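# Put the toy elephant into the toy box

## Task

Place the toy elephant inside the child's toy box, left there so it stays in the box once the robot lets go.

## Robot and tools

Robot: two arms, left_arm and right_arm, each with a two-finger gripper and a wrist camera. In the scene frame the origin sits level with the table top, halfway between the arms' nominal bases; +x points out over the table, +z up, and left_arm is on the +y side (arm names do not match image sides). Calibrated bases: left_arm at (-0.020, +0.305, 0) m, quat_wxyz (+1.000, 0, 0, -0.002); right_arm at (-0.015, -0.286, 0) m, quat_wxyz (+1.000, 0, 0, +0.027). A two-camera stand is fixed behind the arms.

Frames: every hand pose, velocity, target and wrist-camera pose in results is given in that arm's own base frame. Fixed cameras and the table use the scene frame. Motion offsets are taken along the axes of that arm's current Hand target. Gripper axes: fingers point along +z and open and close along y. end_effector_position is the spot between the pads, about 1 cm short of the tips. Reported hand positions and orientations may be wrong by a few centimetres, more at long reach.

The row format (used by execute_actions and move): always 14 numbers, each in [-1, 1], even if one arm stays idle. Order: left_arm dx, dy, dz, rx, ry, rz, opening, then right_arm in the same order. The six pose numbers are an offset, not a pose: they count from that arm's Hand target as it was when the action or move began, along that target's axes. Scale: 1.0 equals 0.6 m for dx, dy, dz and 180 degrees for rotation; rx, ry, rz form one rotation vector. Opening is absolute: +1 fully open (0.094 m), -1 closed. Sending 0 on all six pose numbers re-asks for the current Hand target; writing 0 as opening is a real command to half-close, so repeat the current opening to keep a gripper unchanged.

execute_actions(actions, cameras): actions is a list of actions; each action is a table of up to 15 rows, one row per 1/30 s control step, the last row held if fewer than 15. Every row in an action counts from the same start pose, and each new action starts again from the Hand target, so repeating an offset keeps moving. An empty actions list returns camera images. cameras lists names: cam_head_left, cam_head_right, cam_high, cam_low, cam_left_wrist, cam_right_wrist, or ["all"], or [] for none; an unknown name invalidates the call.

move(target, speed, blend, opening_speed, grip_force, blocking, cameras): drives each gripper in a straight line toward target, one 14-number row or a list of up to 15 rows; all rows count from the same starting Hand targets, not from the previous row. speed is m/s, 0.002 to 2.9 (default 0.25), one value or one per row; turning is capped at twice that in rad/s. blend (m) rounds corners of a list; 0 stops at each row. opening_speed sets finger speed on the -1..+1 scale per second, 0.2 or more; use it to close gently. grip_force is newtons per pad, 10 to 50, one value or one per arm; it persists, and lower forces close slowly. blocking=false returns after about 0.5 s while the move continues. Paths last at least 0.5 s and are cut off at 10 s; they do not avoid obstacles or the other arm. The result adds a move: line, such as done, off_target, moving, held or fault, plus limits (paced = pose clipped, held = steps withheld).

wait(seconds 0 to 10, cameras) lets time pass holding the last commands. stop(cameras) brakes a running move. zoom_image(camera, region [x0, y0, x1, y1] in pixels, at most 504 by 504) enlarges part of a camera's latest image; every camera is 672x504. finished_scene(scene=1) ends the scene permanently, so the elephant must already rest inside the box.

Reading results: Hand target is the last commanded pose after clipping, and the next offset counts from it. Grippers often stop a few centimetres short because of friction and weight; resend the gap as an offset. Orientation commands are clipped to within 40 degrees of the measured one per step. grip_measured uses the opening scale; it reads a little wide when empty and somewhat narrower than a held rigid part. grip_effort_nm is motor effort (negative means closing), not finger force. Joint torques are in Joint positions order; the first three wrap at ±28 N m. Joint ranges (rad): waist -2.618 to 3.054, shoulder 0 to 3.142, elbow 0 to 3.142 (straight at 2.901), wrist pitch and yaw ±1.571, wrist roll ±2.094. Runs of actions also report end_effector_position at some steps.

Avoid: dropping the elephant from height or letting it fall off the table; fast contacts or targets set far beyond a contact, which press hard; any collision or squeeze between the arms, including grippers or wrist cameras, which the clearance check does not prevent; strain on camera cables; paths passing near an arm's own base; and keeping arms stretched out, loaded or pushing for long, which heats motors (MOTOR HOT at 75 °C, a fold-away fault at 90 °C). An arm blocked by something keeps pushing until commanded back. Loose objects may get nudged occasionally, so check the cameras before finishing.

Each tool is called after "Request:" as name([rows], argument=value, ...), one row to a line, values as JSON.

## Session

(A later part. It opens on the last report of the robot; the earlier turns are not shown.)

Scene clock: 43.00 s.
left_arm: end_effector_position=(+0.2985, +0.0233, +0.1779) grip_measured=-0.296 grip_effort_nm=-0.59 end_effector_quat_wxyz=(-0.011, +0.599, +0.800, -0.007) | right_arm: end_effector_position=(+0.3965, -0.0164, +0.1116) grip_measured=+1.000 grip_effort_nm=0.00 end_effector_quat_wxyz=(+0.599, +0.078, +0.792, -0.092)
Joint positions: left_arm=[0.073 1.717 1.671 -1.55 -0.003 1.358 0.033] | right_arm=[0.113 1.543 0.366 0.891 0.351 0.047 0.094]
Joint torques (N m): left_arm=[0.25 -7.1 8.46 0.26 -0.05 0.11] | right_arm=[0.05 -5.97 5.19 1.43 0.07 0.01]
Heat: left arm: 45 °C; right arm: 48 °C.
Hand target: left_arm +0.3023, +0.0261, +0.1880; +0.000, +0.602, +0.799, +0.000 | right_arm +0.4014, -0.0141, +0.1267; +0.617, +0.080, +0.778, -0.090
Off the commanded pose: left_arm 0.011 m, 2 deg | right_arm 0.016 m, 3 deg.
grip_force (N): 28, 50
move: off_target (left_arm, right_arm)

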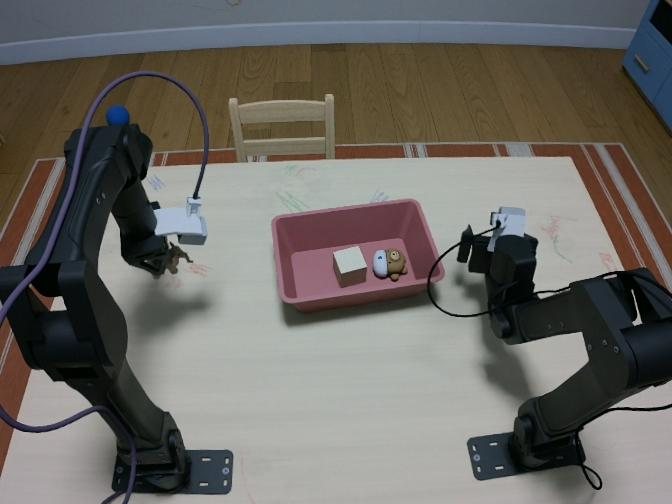

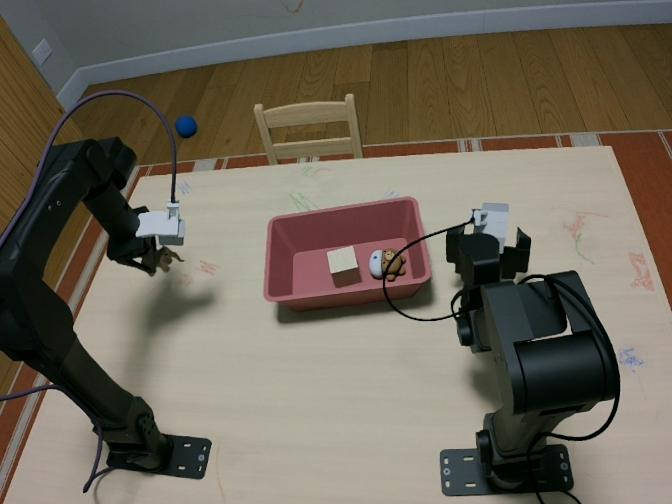

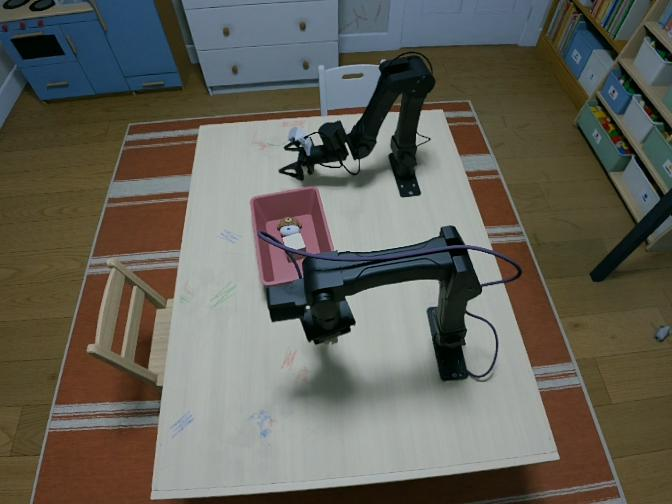

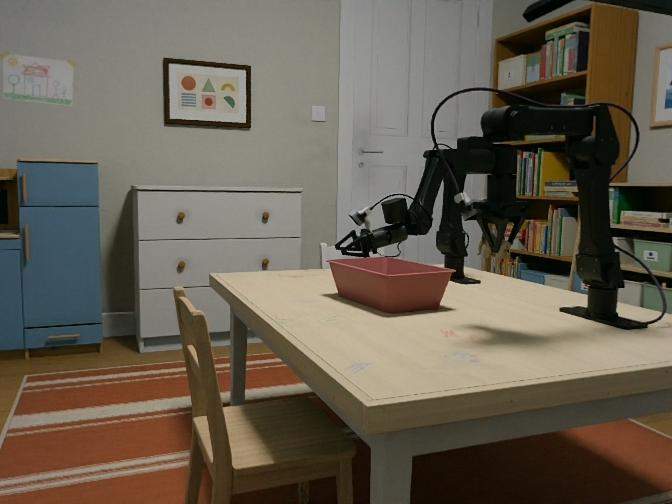

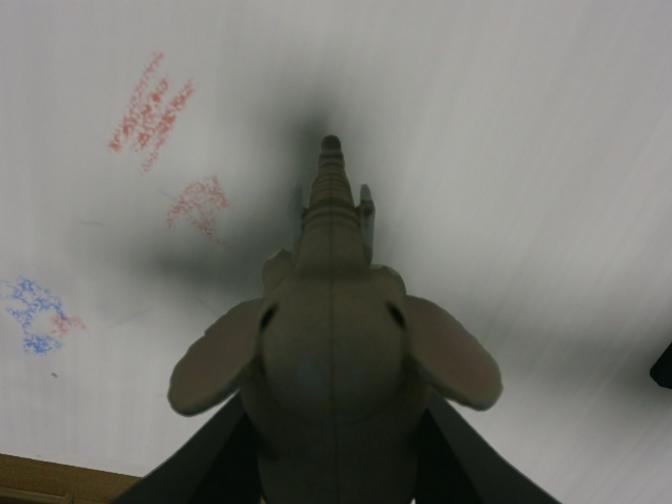

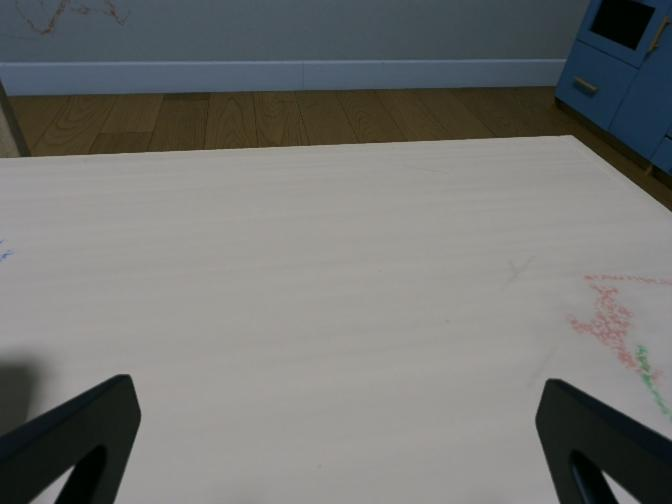

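Request:
move(target=[-0.4877, 0.030, -0.02, 0, 0, 0.048, -0.6, 0, 0, 0, 0, 0, 0, 1], speed=0.25, cameras=["all"])

Scene clock: 51.93 s.
left_arm: end_effector_position=(+0.3946, -0.2506, +0.1857) grip_measured=-0.296 grip_effort_nm=-0.59 end_effector_quat_wxyz=(+0.101, +0.667, +0.738, +0.021) | right_arm: end_effector_position=(+0.3965, -0.0164, +0.1116) grip_measured=+1.000 grip_effort_nm=0.00 end_effector_quat_wxyz=(+0.599, +0.078, +0.792, -0.092)
Joint positions: left_arm=[-0.572 2.266 2.476 -1.574 -0.009 0.9 0.033] | right_arm=[0.113 1.543 0.366 0.891 0.351 0.047 0.094]
Joint torques (N m): left_arm=[0.24 -11.86 9.02 0.71 0.03 -0.12] | right_arm=[0.03 -5.94 5.12 1.44 0.07 0.01]
Heat: left arm: 46 °C; right arm: 48 °C.
Hand target: left_arm +0.4003, -0.2502, +0.2003; +0.000, +0.660, +0.751, +0.000 | right_arm +0.4014, -0.0141, +0.1267; +0.617, +0.080, +0.778, -0.090
Off the commanded pose: left_arm 0.016 m, 12 deg | right_arm 0.016 m, 3 deg.
joint sent to its limit (left arm) — joint 4 (wrist pitch), lower limit. The joint targets are off in position and orientation.
grip_force (N): 28, 50
move: off_target (left_arm, right_arm)

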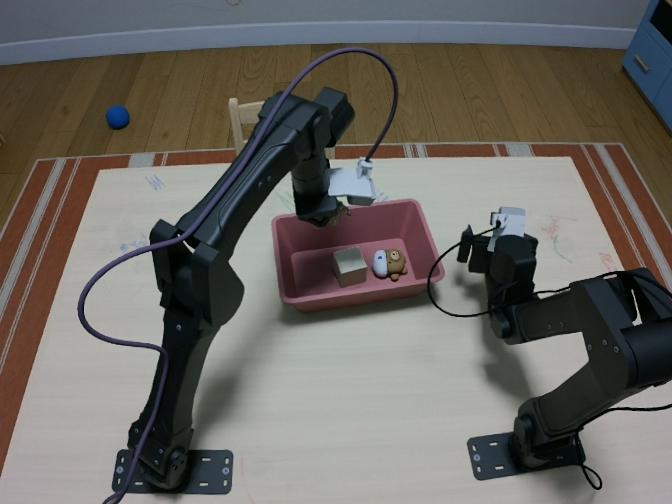

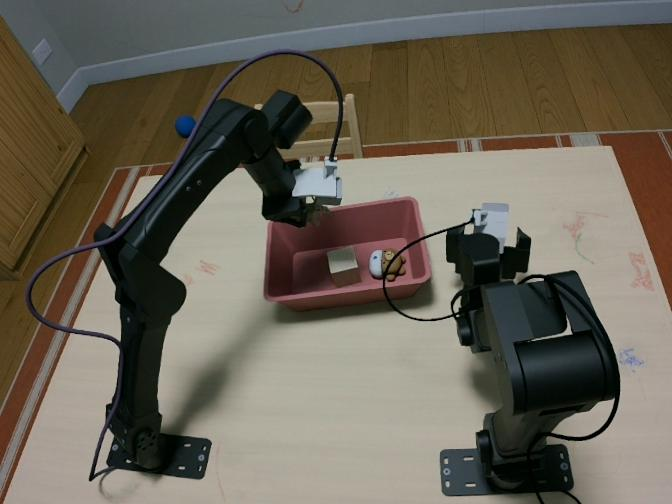

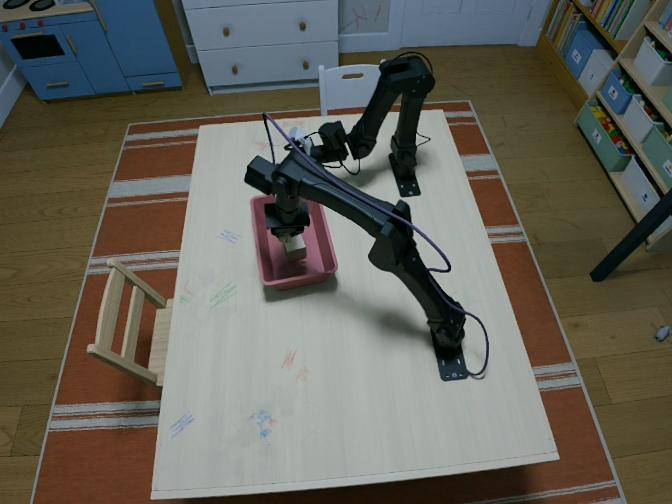

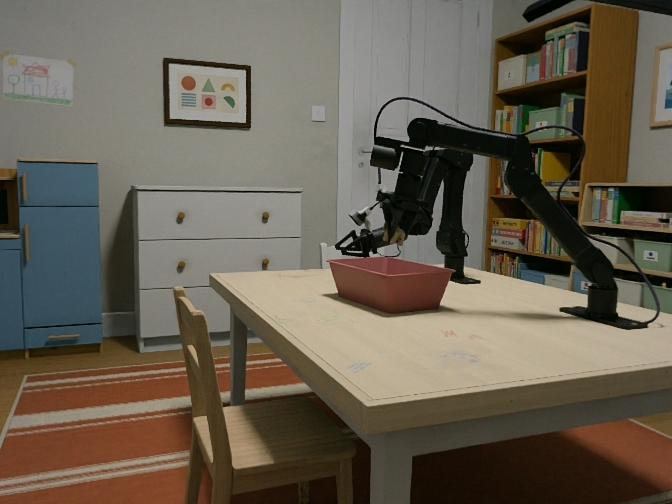

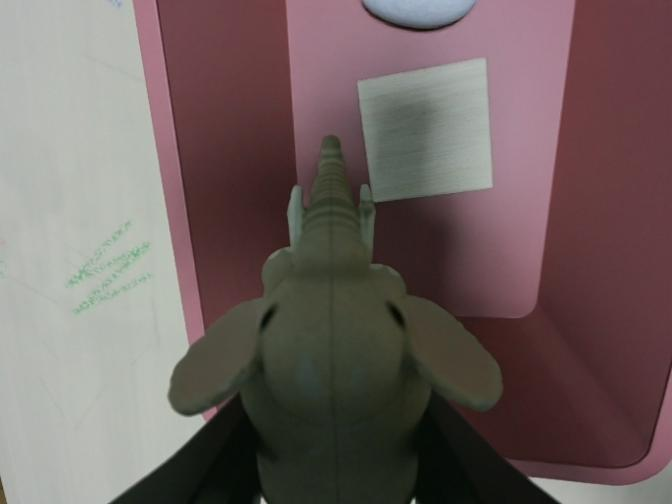

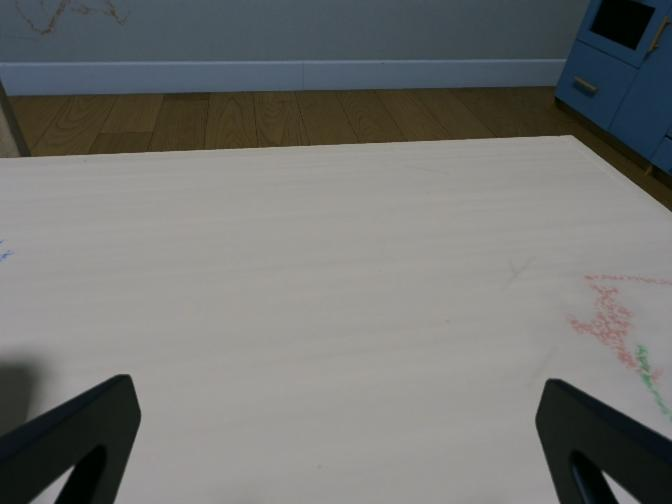

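Request:
zoom_image(camera="cam_head_right", region=[420, 180, 560, 300])

Request:
zoom_image(camera="cam_low", region=[310, 190, 470, 320])

Request:
zoom_image(camera="cam_head_left", region=[260, 140, 460, 320])

Request:
zoom_image(camera="cam_head_right", region=[240, 140, 440, 320])

Scaled by 3.600 from the camera's 672x504 image, which has a finer 960x720 frame.

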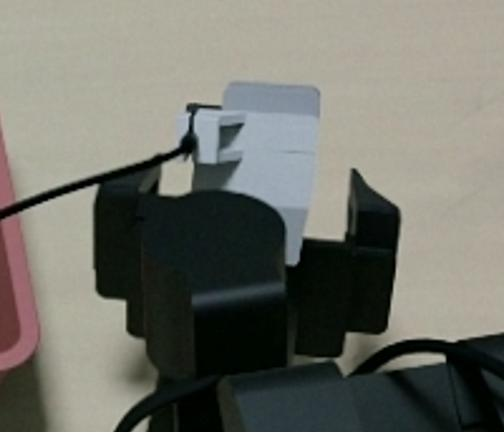

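Scaled by 3.150 from the camera's 672x504 image, which has a finer 960x720 frame.

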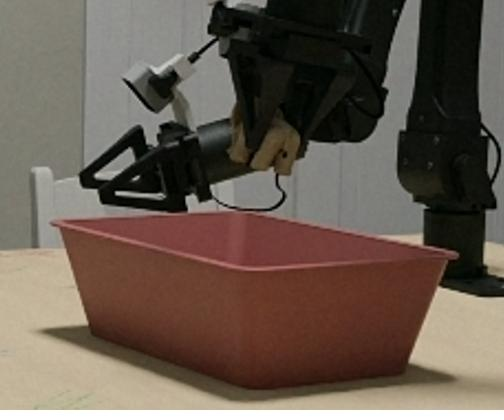

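Scaled by 2.520 from the camera's 672x504 image, which has a finer 960x720 frame.

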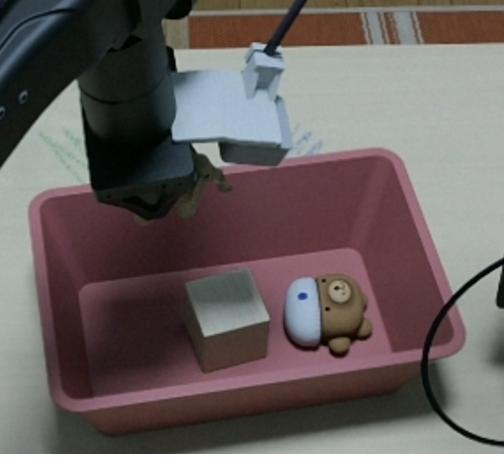

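Scaled by 2.520 from the camera's 672x504 image, which has a finer 960x720 frame.

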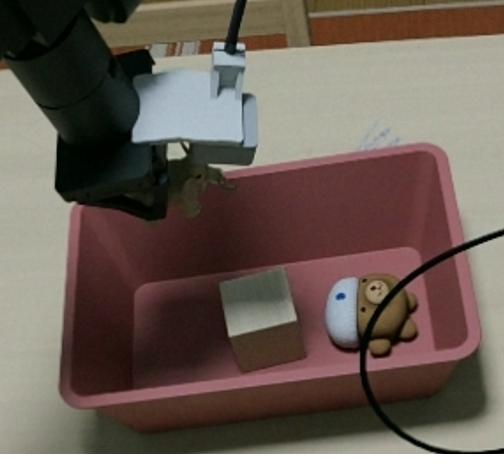

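Request:
move([
  [0.064, 0.001, 0.1172, 0, 0, 0, -0.6, 0, 0, 0, 0, 0, 0, 1],
  [0.064, 0.001, 0.2088, 0, 0, 0, -0.6, 0, 0, 0, 0, 0, 0, 1],
], speed=0.15, blend=[0.03, 0], cameras=["all"])

Scene clock: 66.60 s.
left_arm: end_effector_position=(+0.3893, -0.2125, +0.0661) grip_measured=-0.296 grip_effort_nm=-0.59 end_effector_quat_wxyz=(-0.022, +0.658, +0.752, +0.000) | right_arm: end_effector_position=(+0.3965, -0.0164, +0.1116) grip_measured=+1.000 grip_effort_nm=0.00 end_effector_quat_wxyz=(+0.599, +0.078, +0.792, -0.092)
Joint positions: left_arm=[-0.506 2.332 2.118 -1.399 -0.009 0.932 0.033] | right_arm=[0.113 1.543 0.366 0.891 0.351 0.047 0.094]
Joint torques (N m): left_arm=[0.43 -14.52 5.18 0.57 0.03 0.18] | right_arm=[0.08 -5.93 5.19 1.44 0.08 0.01]
Heat: left arm: 45 °C; right arm: 48 °C.
Hand target: left_arm +0.3960, -0.2122, +0.0750; +0.000, +0.660, +0.751, +0.000 | right_arm +0.4014, -0.0141, +0.1267; +0.617, +0.080, +0.778, -0.090
Off the commanded pose: left_arm 0.011 m, 3 deg | right_arm 0.016 m, 3 deg.
grip_force (N): 28, 50
move: off_target (left_arm, right_arm); blend cut to 0.0275 m at target 1

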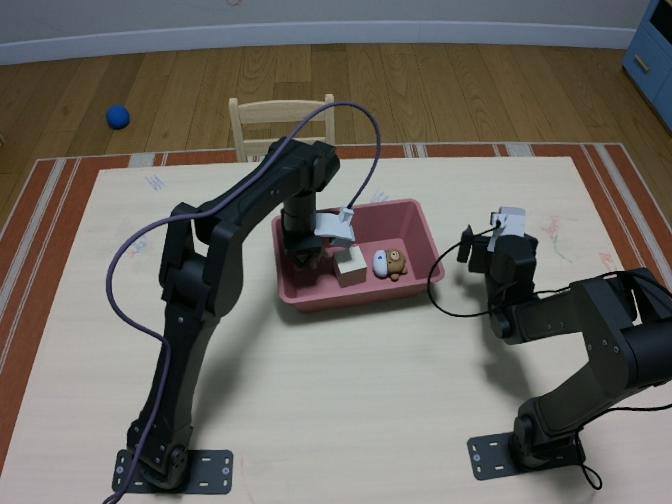

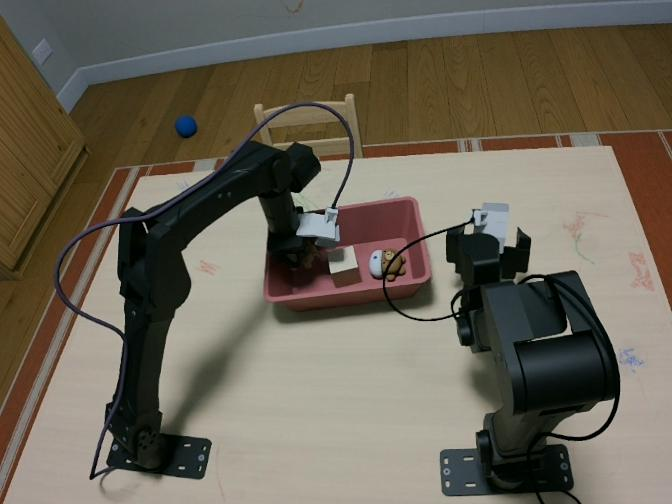

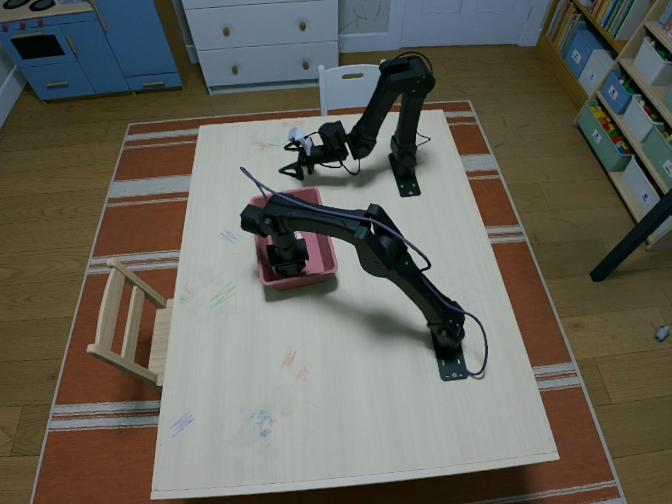

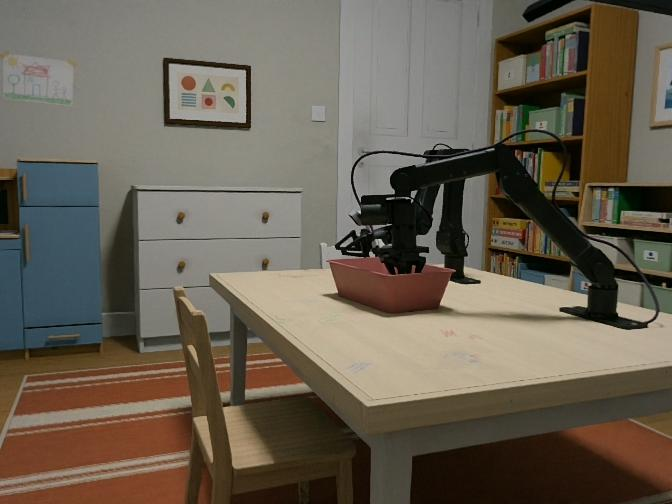

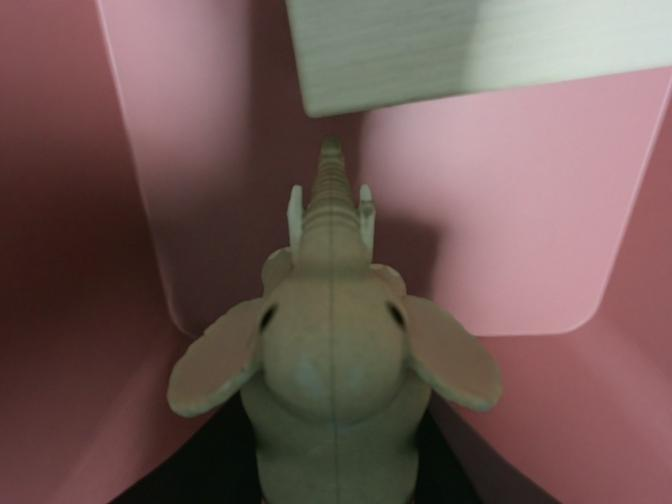

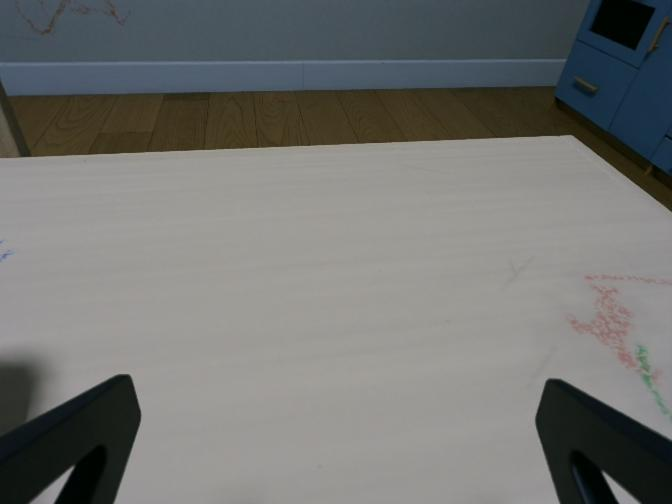

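Request:
move(target=[0.0025, 0.003, 0.0417, 0, 0, 0, -0.6, 0, 0, 0, 0, 0, 0, 1], speed=0.06, cameras=["cam_left_wrist", "cam_low"])

Scene clock: 69.57 s.
left_arm: end_effector_position=(+0.3902, -0.2106, +0.0425) grip_measured=-0.296 grip_effort_nm=-0.59 end_effector_quat_wxyz=(-0.021, +0.658, +0.752, +0.000) | right_arm: end_effector_position=(+0.3965, -0.0164, +0.1116) grip_measured=+1.000 grip_effort_nm=0.00 end_effector_quat_wxyz=(+0.599, +0.078, +0.792, -0.092)
Joint positions: left_arm=[-0.501 2.332 2.025 -1.304 -0.009 0.937 0.033] | right_arm=[0.113 1.543 0.366 0.891 0.351 0.047 0.094]
Joint torques (N m): left_arm=[0.55 -14.06 5.23 0.56 0.01 0.16] | right_arm=[0.01 -5.93 5.19 1.43 0.07 0]
Heat: left arm: 45 °C; right arm: 48 °C.
Hand target: left_arm +0.3976, -0.2105, +0.0500; +0.000, +0.660, +0.751, +0.000 | right_arm +0.4014, -0.0141, +0.1267; +0.617, +0.080, +0.778, -0.090
Off the commanded pose: left_arm 0.011 m, 2 deg | right_arm 0.016 m, 3 deg.
grip_force (N): 28, 50
move: off_target (left_arm, right_arm)
Images, in order (width x height): cam_low 672x504, cam_left_wrist 672x504.

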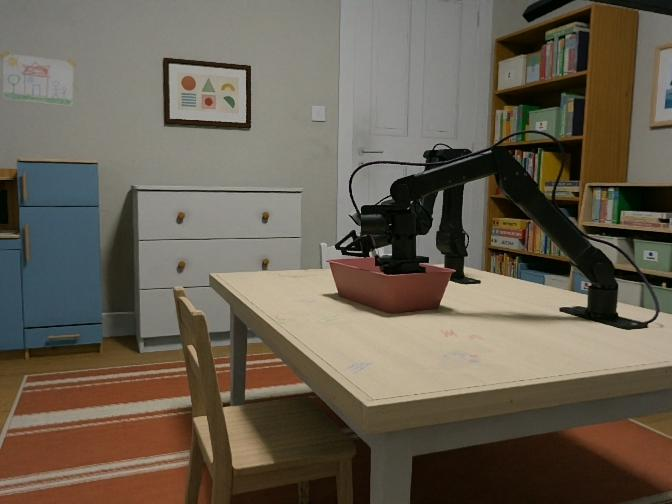

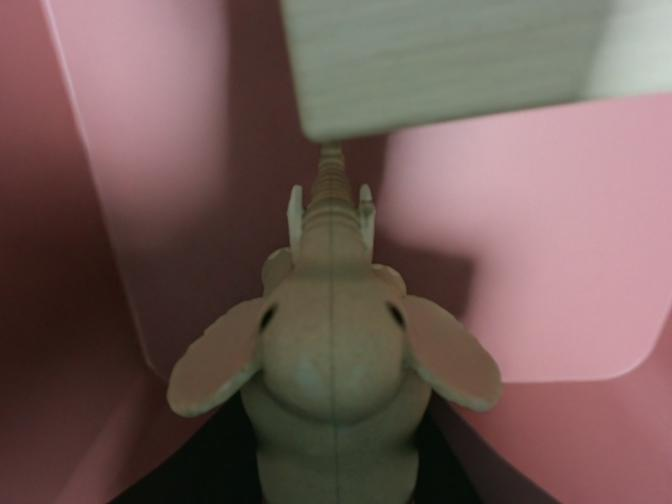

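Request:
zoom_image(camera="cam_low", region=[320, 200, 480, 320])

Scaled by 3.150 from the camera's 672x504 image, which has a finer 960x720 frame.

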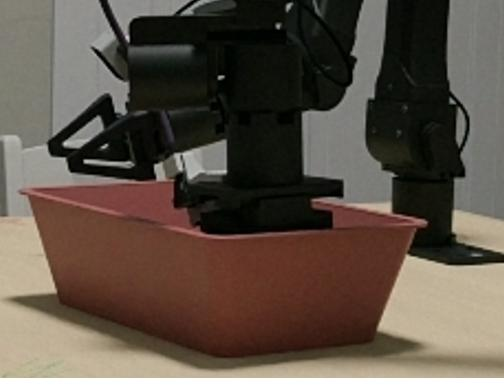

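Request:
move(target=[0.0013, -0.0099, 0.0125, 0, 0, 0, -0.6, 0, 0, 0, 0, 0, 0, 1], speed=0.04, cameras=["cam_left_wrist", "cam_low", "cam_head_right"])

Scene clock: 72.40 s.
left_arm: end_effector_position=(+0.3870, -0.2091, +0.0346) grip_measured=-0.296 grip_effort_nm=-0.59 end_effector_quat_wxyz=(-0.021, +0.658, +0.752, -0.001) | right_arm: end_effector_position=(+0.3965, -0.0164, +0.1116) grip_measured=+1.000 grip_effort_nm=-0.01 end_effector_quat_wxyz=(+0.599, +0.078, +0.792, -0.092)
Joint positions: left_arm=[-0.501 2.318 1.97 -1.263 -0.008 0.937 0.033] | right_arm=[0.113 1.543 0.366 0.891 0.351 0.047 0.094]
Joint torques (N m): left_arm=[-0.03 -14.94 4.12 0.63 0.03 0.05] | right_arm=[0.03 -5.94 5.16 1.44 0.07 0.02]
Heat: left arm: 45 °C; right arm: 48 °C.
Hand target: left_arm +0.3916, -0.2105, +0.0425; +0.000, +0.660, +0.751, +0.000 | right_arm +0.4014, -0.0141, +0.1267; +0.617, +0.080, +0.778, -0.090
Off the commanded pose: left_arm 0.009 m, 2 deg | right_arm 0.016 m, 3 deg.
grip_force (N): 28, 50
move: off_target (right_arm)
Images, in order (width x height): cam_head_right 672x504, cam_low 672x504, cam_left_wrist 672x504.

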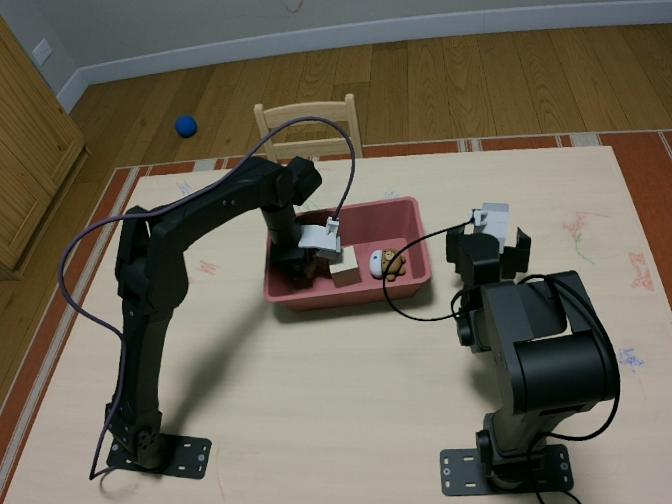

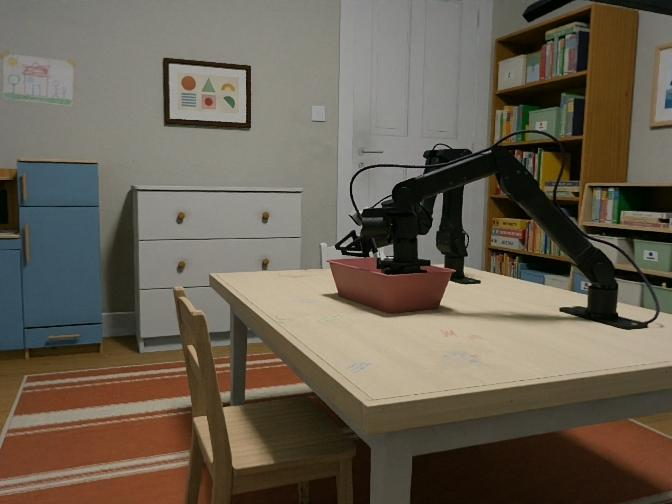

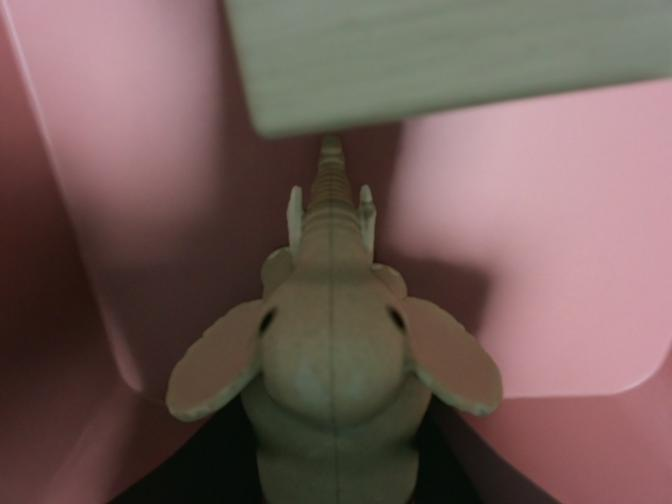

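Request:
move(target=[0, 0, 0.008, 0, 0, 0, -0.6, 0, 0, 0, 0, 0, 0, 1], speed=0.03, cameras=["cam_left_wrist", "cam_low"])

Scene clock: 74.07 s.
left_arm: end_effector_position=(+0.3868, -0.2090, +0.0341) grip_measured=-0.296 grip_effort_nm=-0.59 end_effector_quat_wxyz=(-0.018, +0.658, +0.752, +0.000) | right_arm: end_effector_position=(+0.3965, -0.0164, +0.1116) grip_measured=+1.000 grip_effort_nm=0.00 end_effector_quat_wxyz=(+0.599, +0.078, +0.792, -0.092)
Joint positions: left_arm=[-0.501 2.312 1.957 -1.252 -0.008 0.937 0.033] | right_arm=[0.113 1.543 0.366 0.891 0.351 0.047 0.094]
Joint torques (N m): left_arm=[-0.08 -14.28 4.11 0.69 0.04 0.05] | right_arm=[0.05 -5.91 5.19 1.43 0.08 0.01]
Heat: left arm: 45 °C; right arm: 48 °C.
Hand target: left_arm +0.3916, -0.2105, +0.0377; +0.000, +0.660, +0.751, +0.000 | right_arm +0.4014, -0.0141, +0.1267; +0.617, +0.080, +0.778, -0.090
Off the commanded pose: left_arm 0.006 m, 2 deg | right_arm 0.016 m, 3 deg.
grip_force (N): 28, 50
move: off_target (right_arm)
Images, in order (width x height): cam_low 672x504, cam_left_wrist 672x504.

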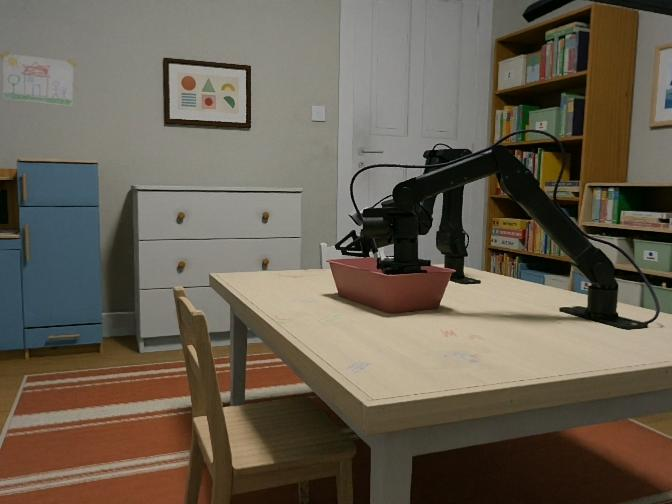

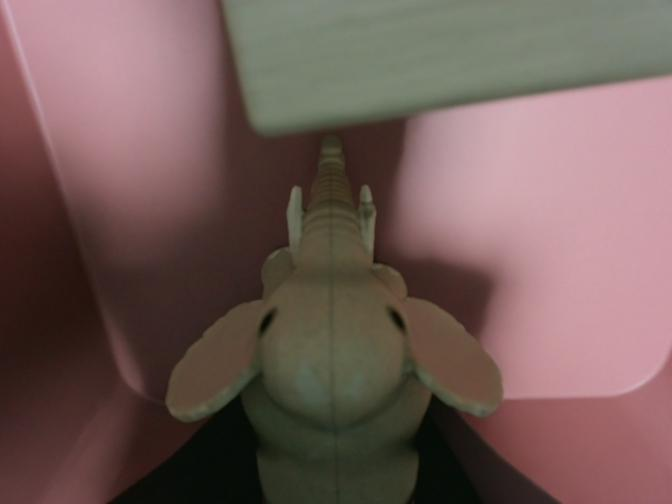

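Request:
move(target=[0, 0, 0.01, 0, 0, 0, -0.6, 0, 0, 0, 0, 0, 0, 1], speed=0.03, cameras=["cam_left_wrist"])

Scene clock: 75.70 s.
left_arm: end_effector_position=(+0.3865, -0.2089, +0.0332) grip_measured=-0.296 grip_effort_nm=-0.59 end_effector_quat_wxyz=(-0.016, +0.658, +0.752, +0.000) | right_arm: end_effector_position=(+0.3965, -0.0164, +0.1116) grip_measured=+1.000 grip_effort_nm=0.00 end_effector_quat_wxyz=(+0.599, +0.078, +0.792, -0.092)
Joint positions: left_arm=[-0.501 2.306 1.944 -1.24 -0.008 0.937 0.033] | right_arm=[0.113 1.543 0.366 0.891 0.351 0.047 0.094]
Joint torques (N m): left_arm=[-0.08 -13.03 3.58 0.81 0 0.06] | right_arm=[0.06 -5.96 5.19 1.43 0.09 0.01]
Heat: left arm: 45 °C; right arm: 48 °C.
Hand target: left_arm +0.3916, -0.2105, +0.0317; +0.000, +0.660, +0.751, +0.000 | right_arm +0.4014, -0.0141, +0.1267; +0.617, +0.080, +0.778, -0.090
Off the commanded pose: left_arm 0.006 m, 2 deg | right_arm 0.016 m, 3 deg.
grip_force (N): 28, 50
move: off_target (right_arm)
Images, in order (width x height): cam_left_wrist 672x504.

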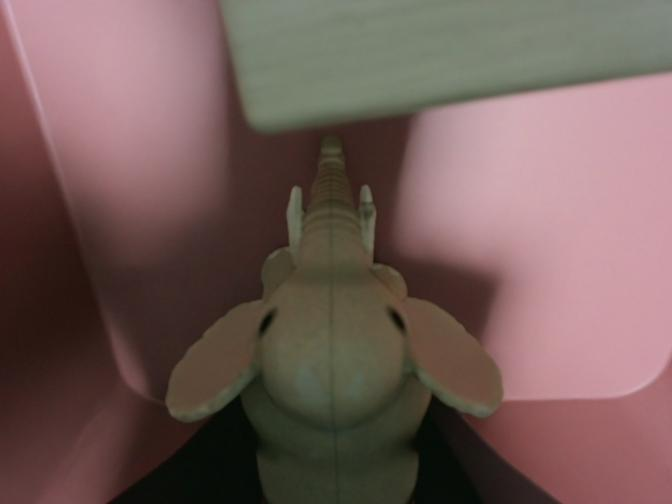

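Request:
move([
  [0, 0, -0.0083, 0, 0, 0, -0.6, 0, 0, 0, 0, 0, 0, 1],
  [0, 0, -0.0085, 0, 0, 0, 0.05, 0, 0, 0, 0, 0, 0, 1],
], speed=0.05, opening_speed=0.8, cameras=["cam_left_wrist", "cam_head_right"])

Scene clock: 79.13 s.
left_arm: end_effector_position=(+0.3862, -0.2084, +0.0321) grip_measured=+0.048 grip_effort_nm=0.13 end_effector_quat_wxyz=(-0.017, +0.658, +0.752, +0.001) | right_arm: end_effector_position=(+0.3965, -0.0164, +0.1116) grip_measured=+1.000 grip_effort_nm=0.00 end_effector_quat_wxyz=(+0.599, +0.078, +0.792, -0.092)
Joint positions: left_arm=[-0.501 2.306 1.939 -1.237 -0.009 0.937 0.049] | right_arm=[0.113 1.543 0.366 0.891 0.351 0.047 0.094]
Joint torques (N m): left_arm=[-0.08 -13.26 5.16 0.56 0.04 0.04] | right_arm=[0.03 -5.93 5.15 1.44 0.08 0.01]
Heat: left arm: 44 °C; right arm: 48 °C.
Hand target: left_arm +0.3916, -0.2105, +0.0368; +0.000, +0.660, +0.751, +0.000 | right_arm +0.4014, -0.0141, +0.1267; +0.617, +0.080, +0.778, -0.090
Off the commanded pose: left_arm 0.007 m, 2 deg | right_arm 0.016 m, 3 deg.
grip_force (N): 28, 50
move: off_target (right_arm)
Images, in order (width x height): cam_head_right 672x504, cam_left_wrist 672x504.

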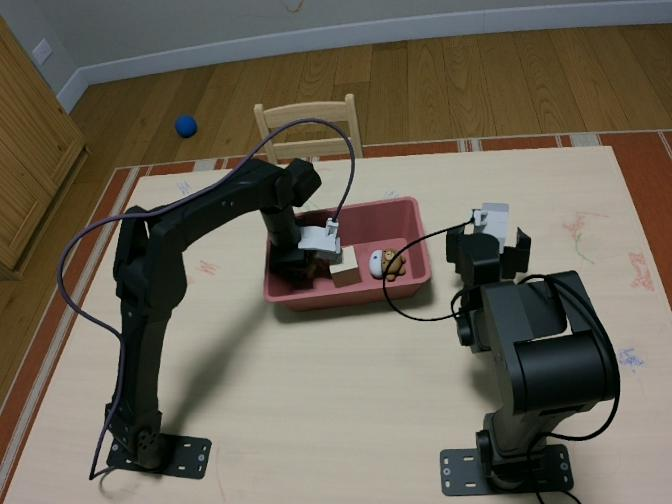

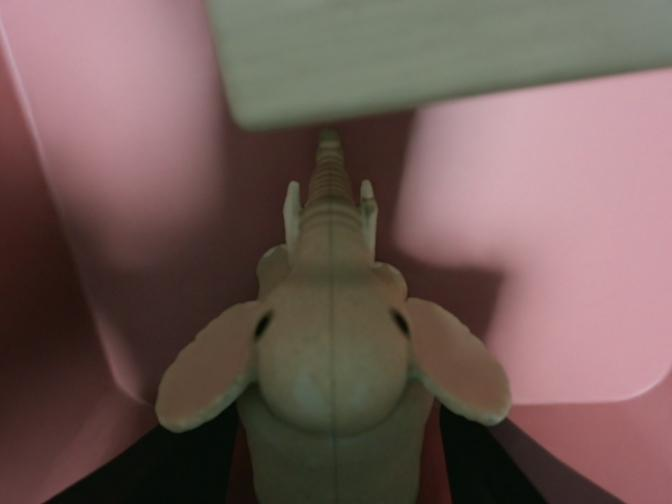

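Request:
move([
  [0, 0, -0.08, 0, 0, 0, 0.05, 0, 0, 0, 0, 0, 0, 1],
  [0, 0, -0.23, 0, 0, 0, 0.05, 0, 0, 0, 0, 0, 0, 1],
], speed=[0.08, 0.2], blend=[0.02, 0], cameras=["all"])

Scene clock: 81.67 s.
left_arm: end_effector_position=(+0.3890, -0.2100, +0.1458) grip_measured=+0.048 grip_effort_nm=0.13 end_effector_quat_wxyz=(+0.026, +0.658, +0.752, +0.011) | right_arm: end_effector_position=(+0.3965, -0.0164, +0.1116) grip_measured=+1.000 grip_effort_nm=0.00 end_effector_quat_wxyz=(+0.599, +0.078, +0.792, -0.092)
Joint positions: left_arm=[-0.501 2.254 2.306 -1.566 -0.009 0.937 0.049] | right_arm=[0.113 1.543 0.366 0.891 0.351 0.047 0.094]
Joint torques (N m): left_arm=[0.03 -15.83 8.57 0.38 0.04 0.12] | right_arm=[0.06 -5.91 5.15 1.43 0.08 0.02]
Heat: left arm: 45 °C; right arm: 47 °C.
Hand target: left_arm +0.3916, -0.2103, +0.1748; +0.000, +0.660, +0.751, +0.000 | right_arm +0.4014, -0.0141, +0.1267; +0.617, +0.080, +0.778, -0.090
Off the commanded pose: left_arm 0.029 m, 3 deg | right_arm 0.016 m, 3 deg.
joint sent to its limit (left arm) — joint 4 (wrist pitch), lower limit. The joint targets are off in position and orientation.
grip_force (N): 28, 50
move: off_target (left_arm, right_arm)

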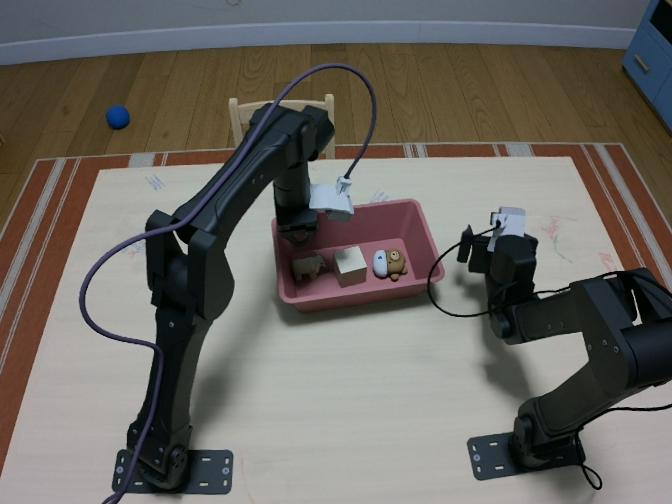

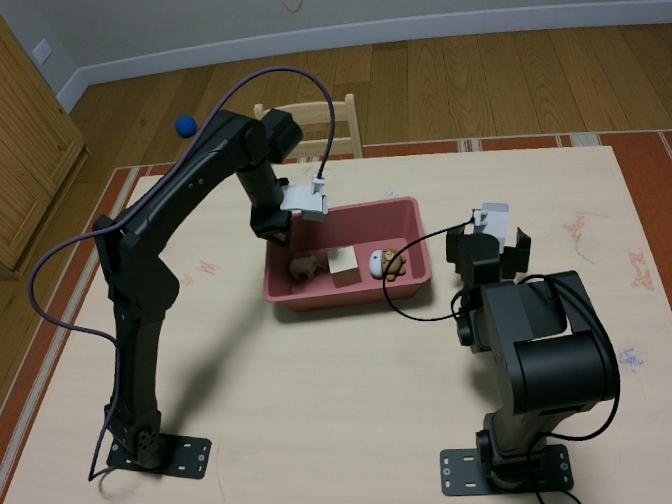

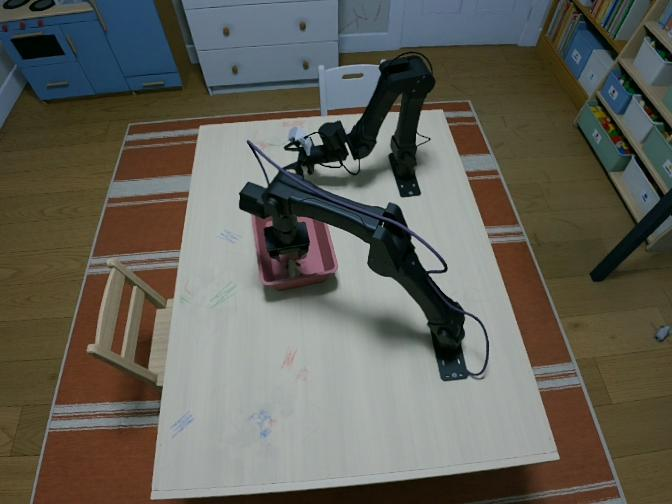

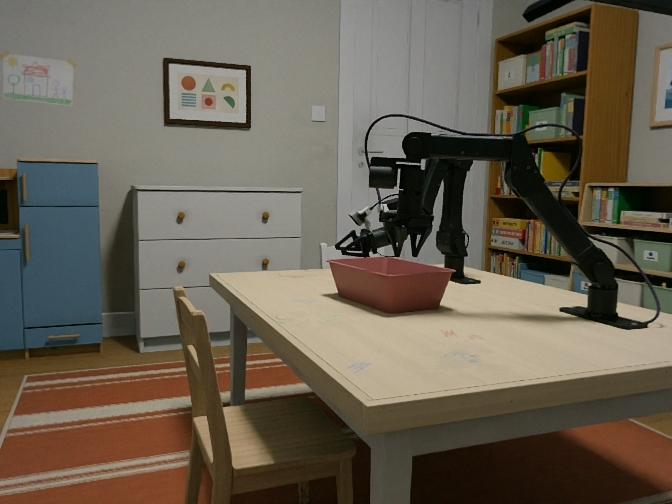

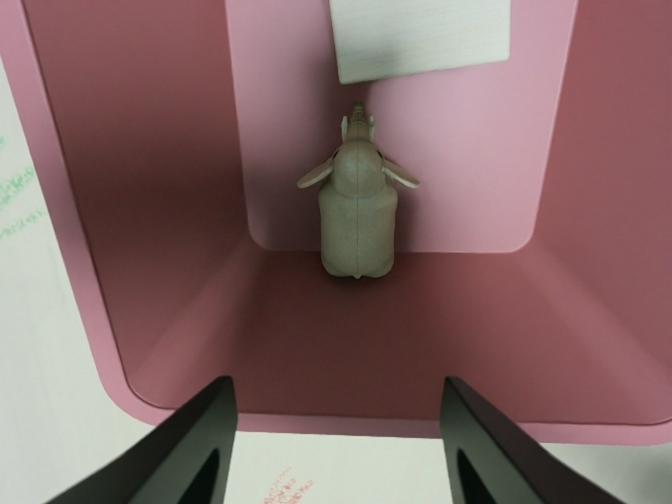

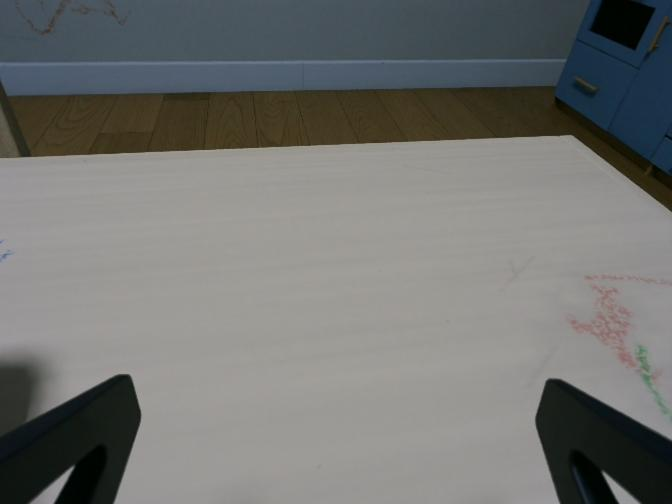

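Request:
finished_scene()

The scene is finished: the task was done.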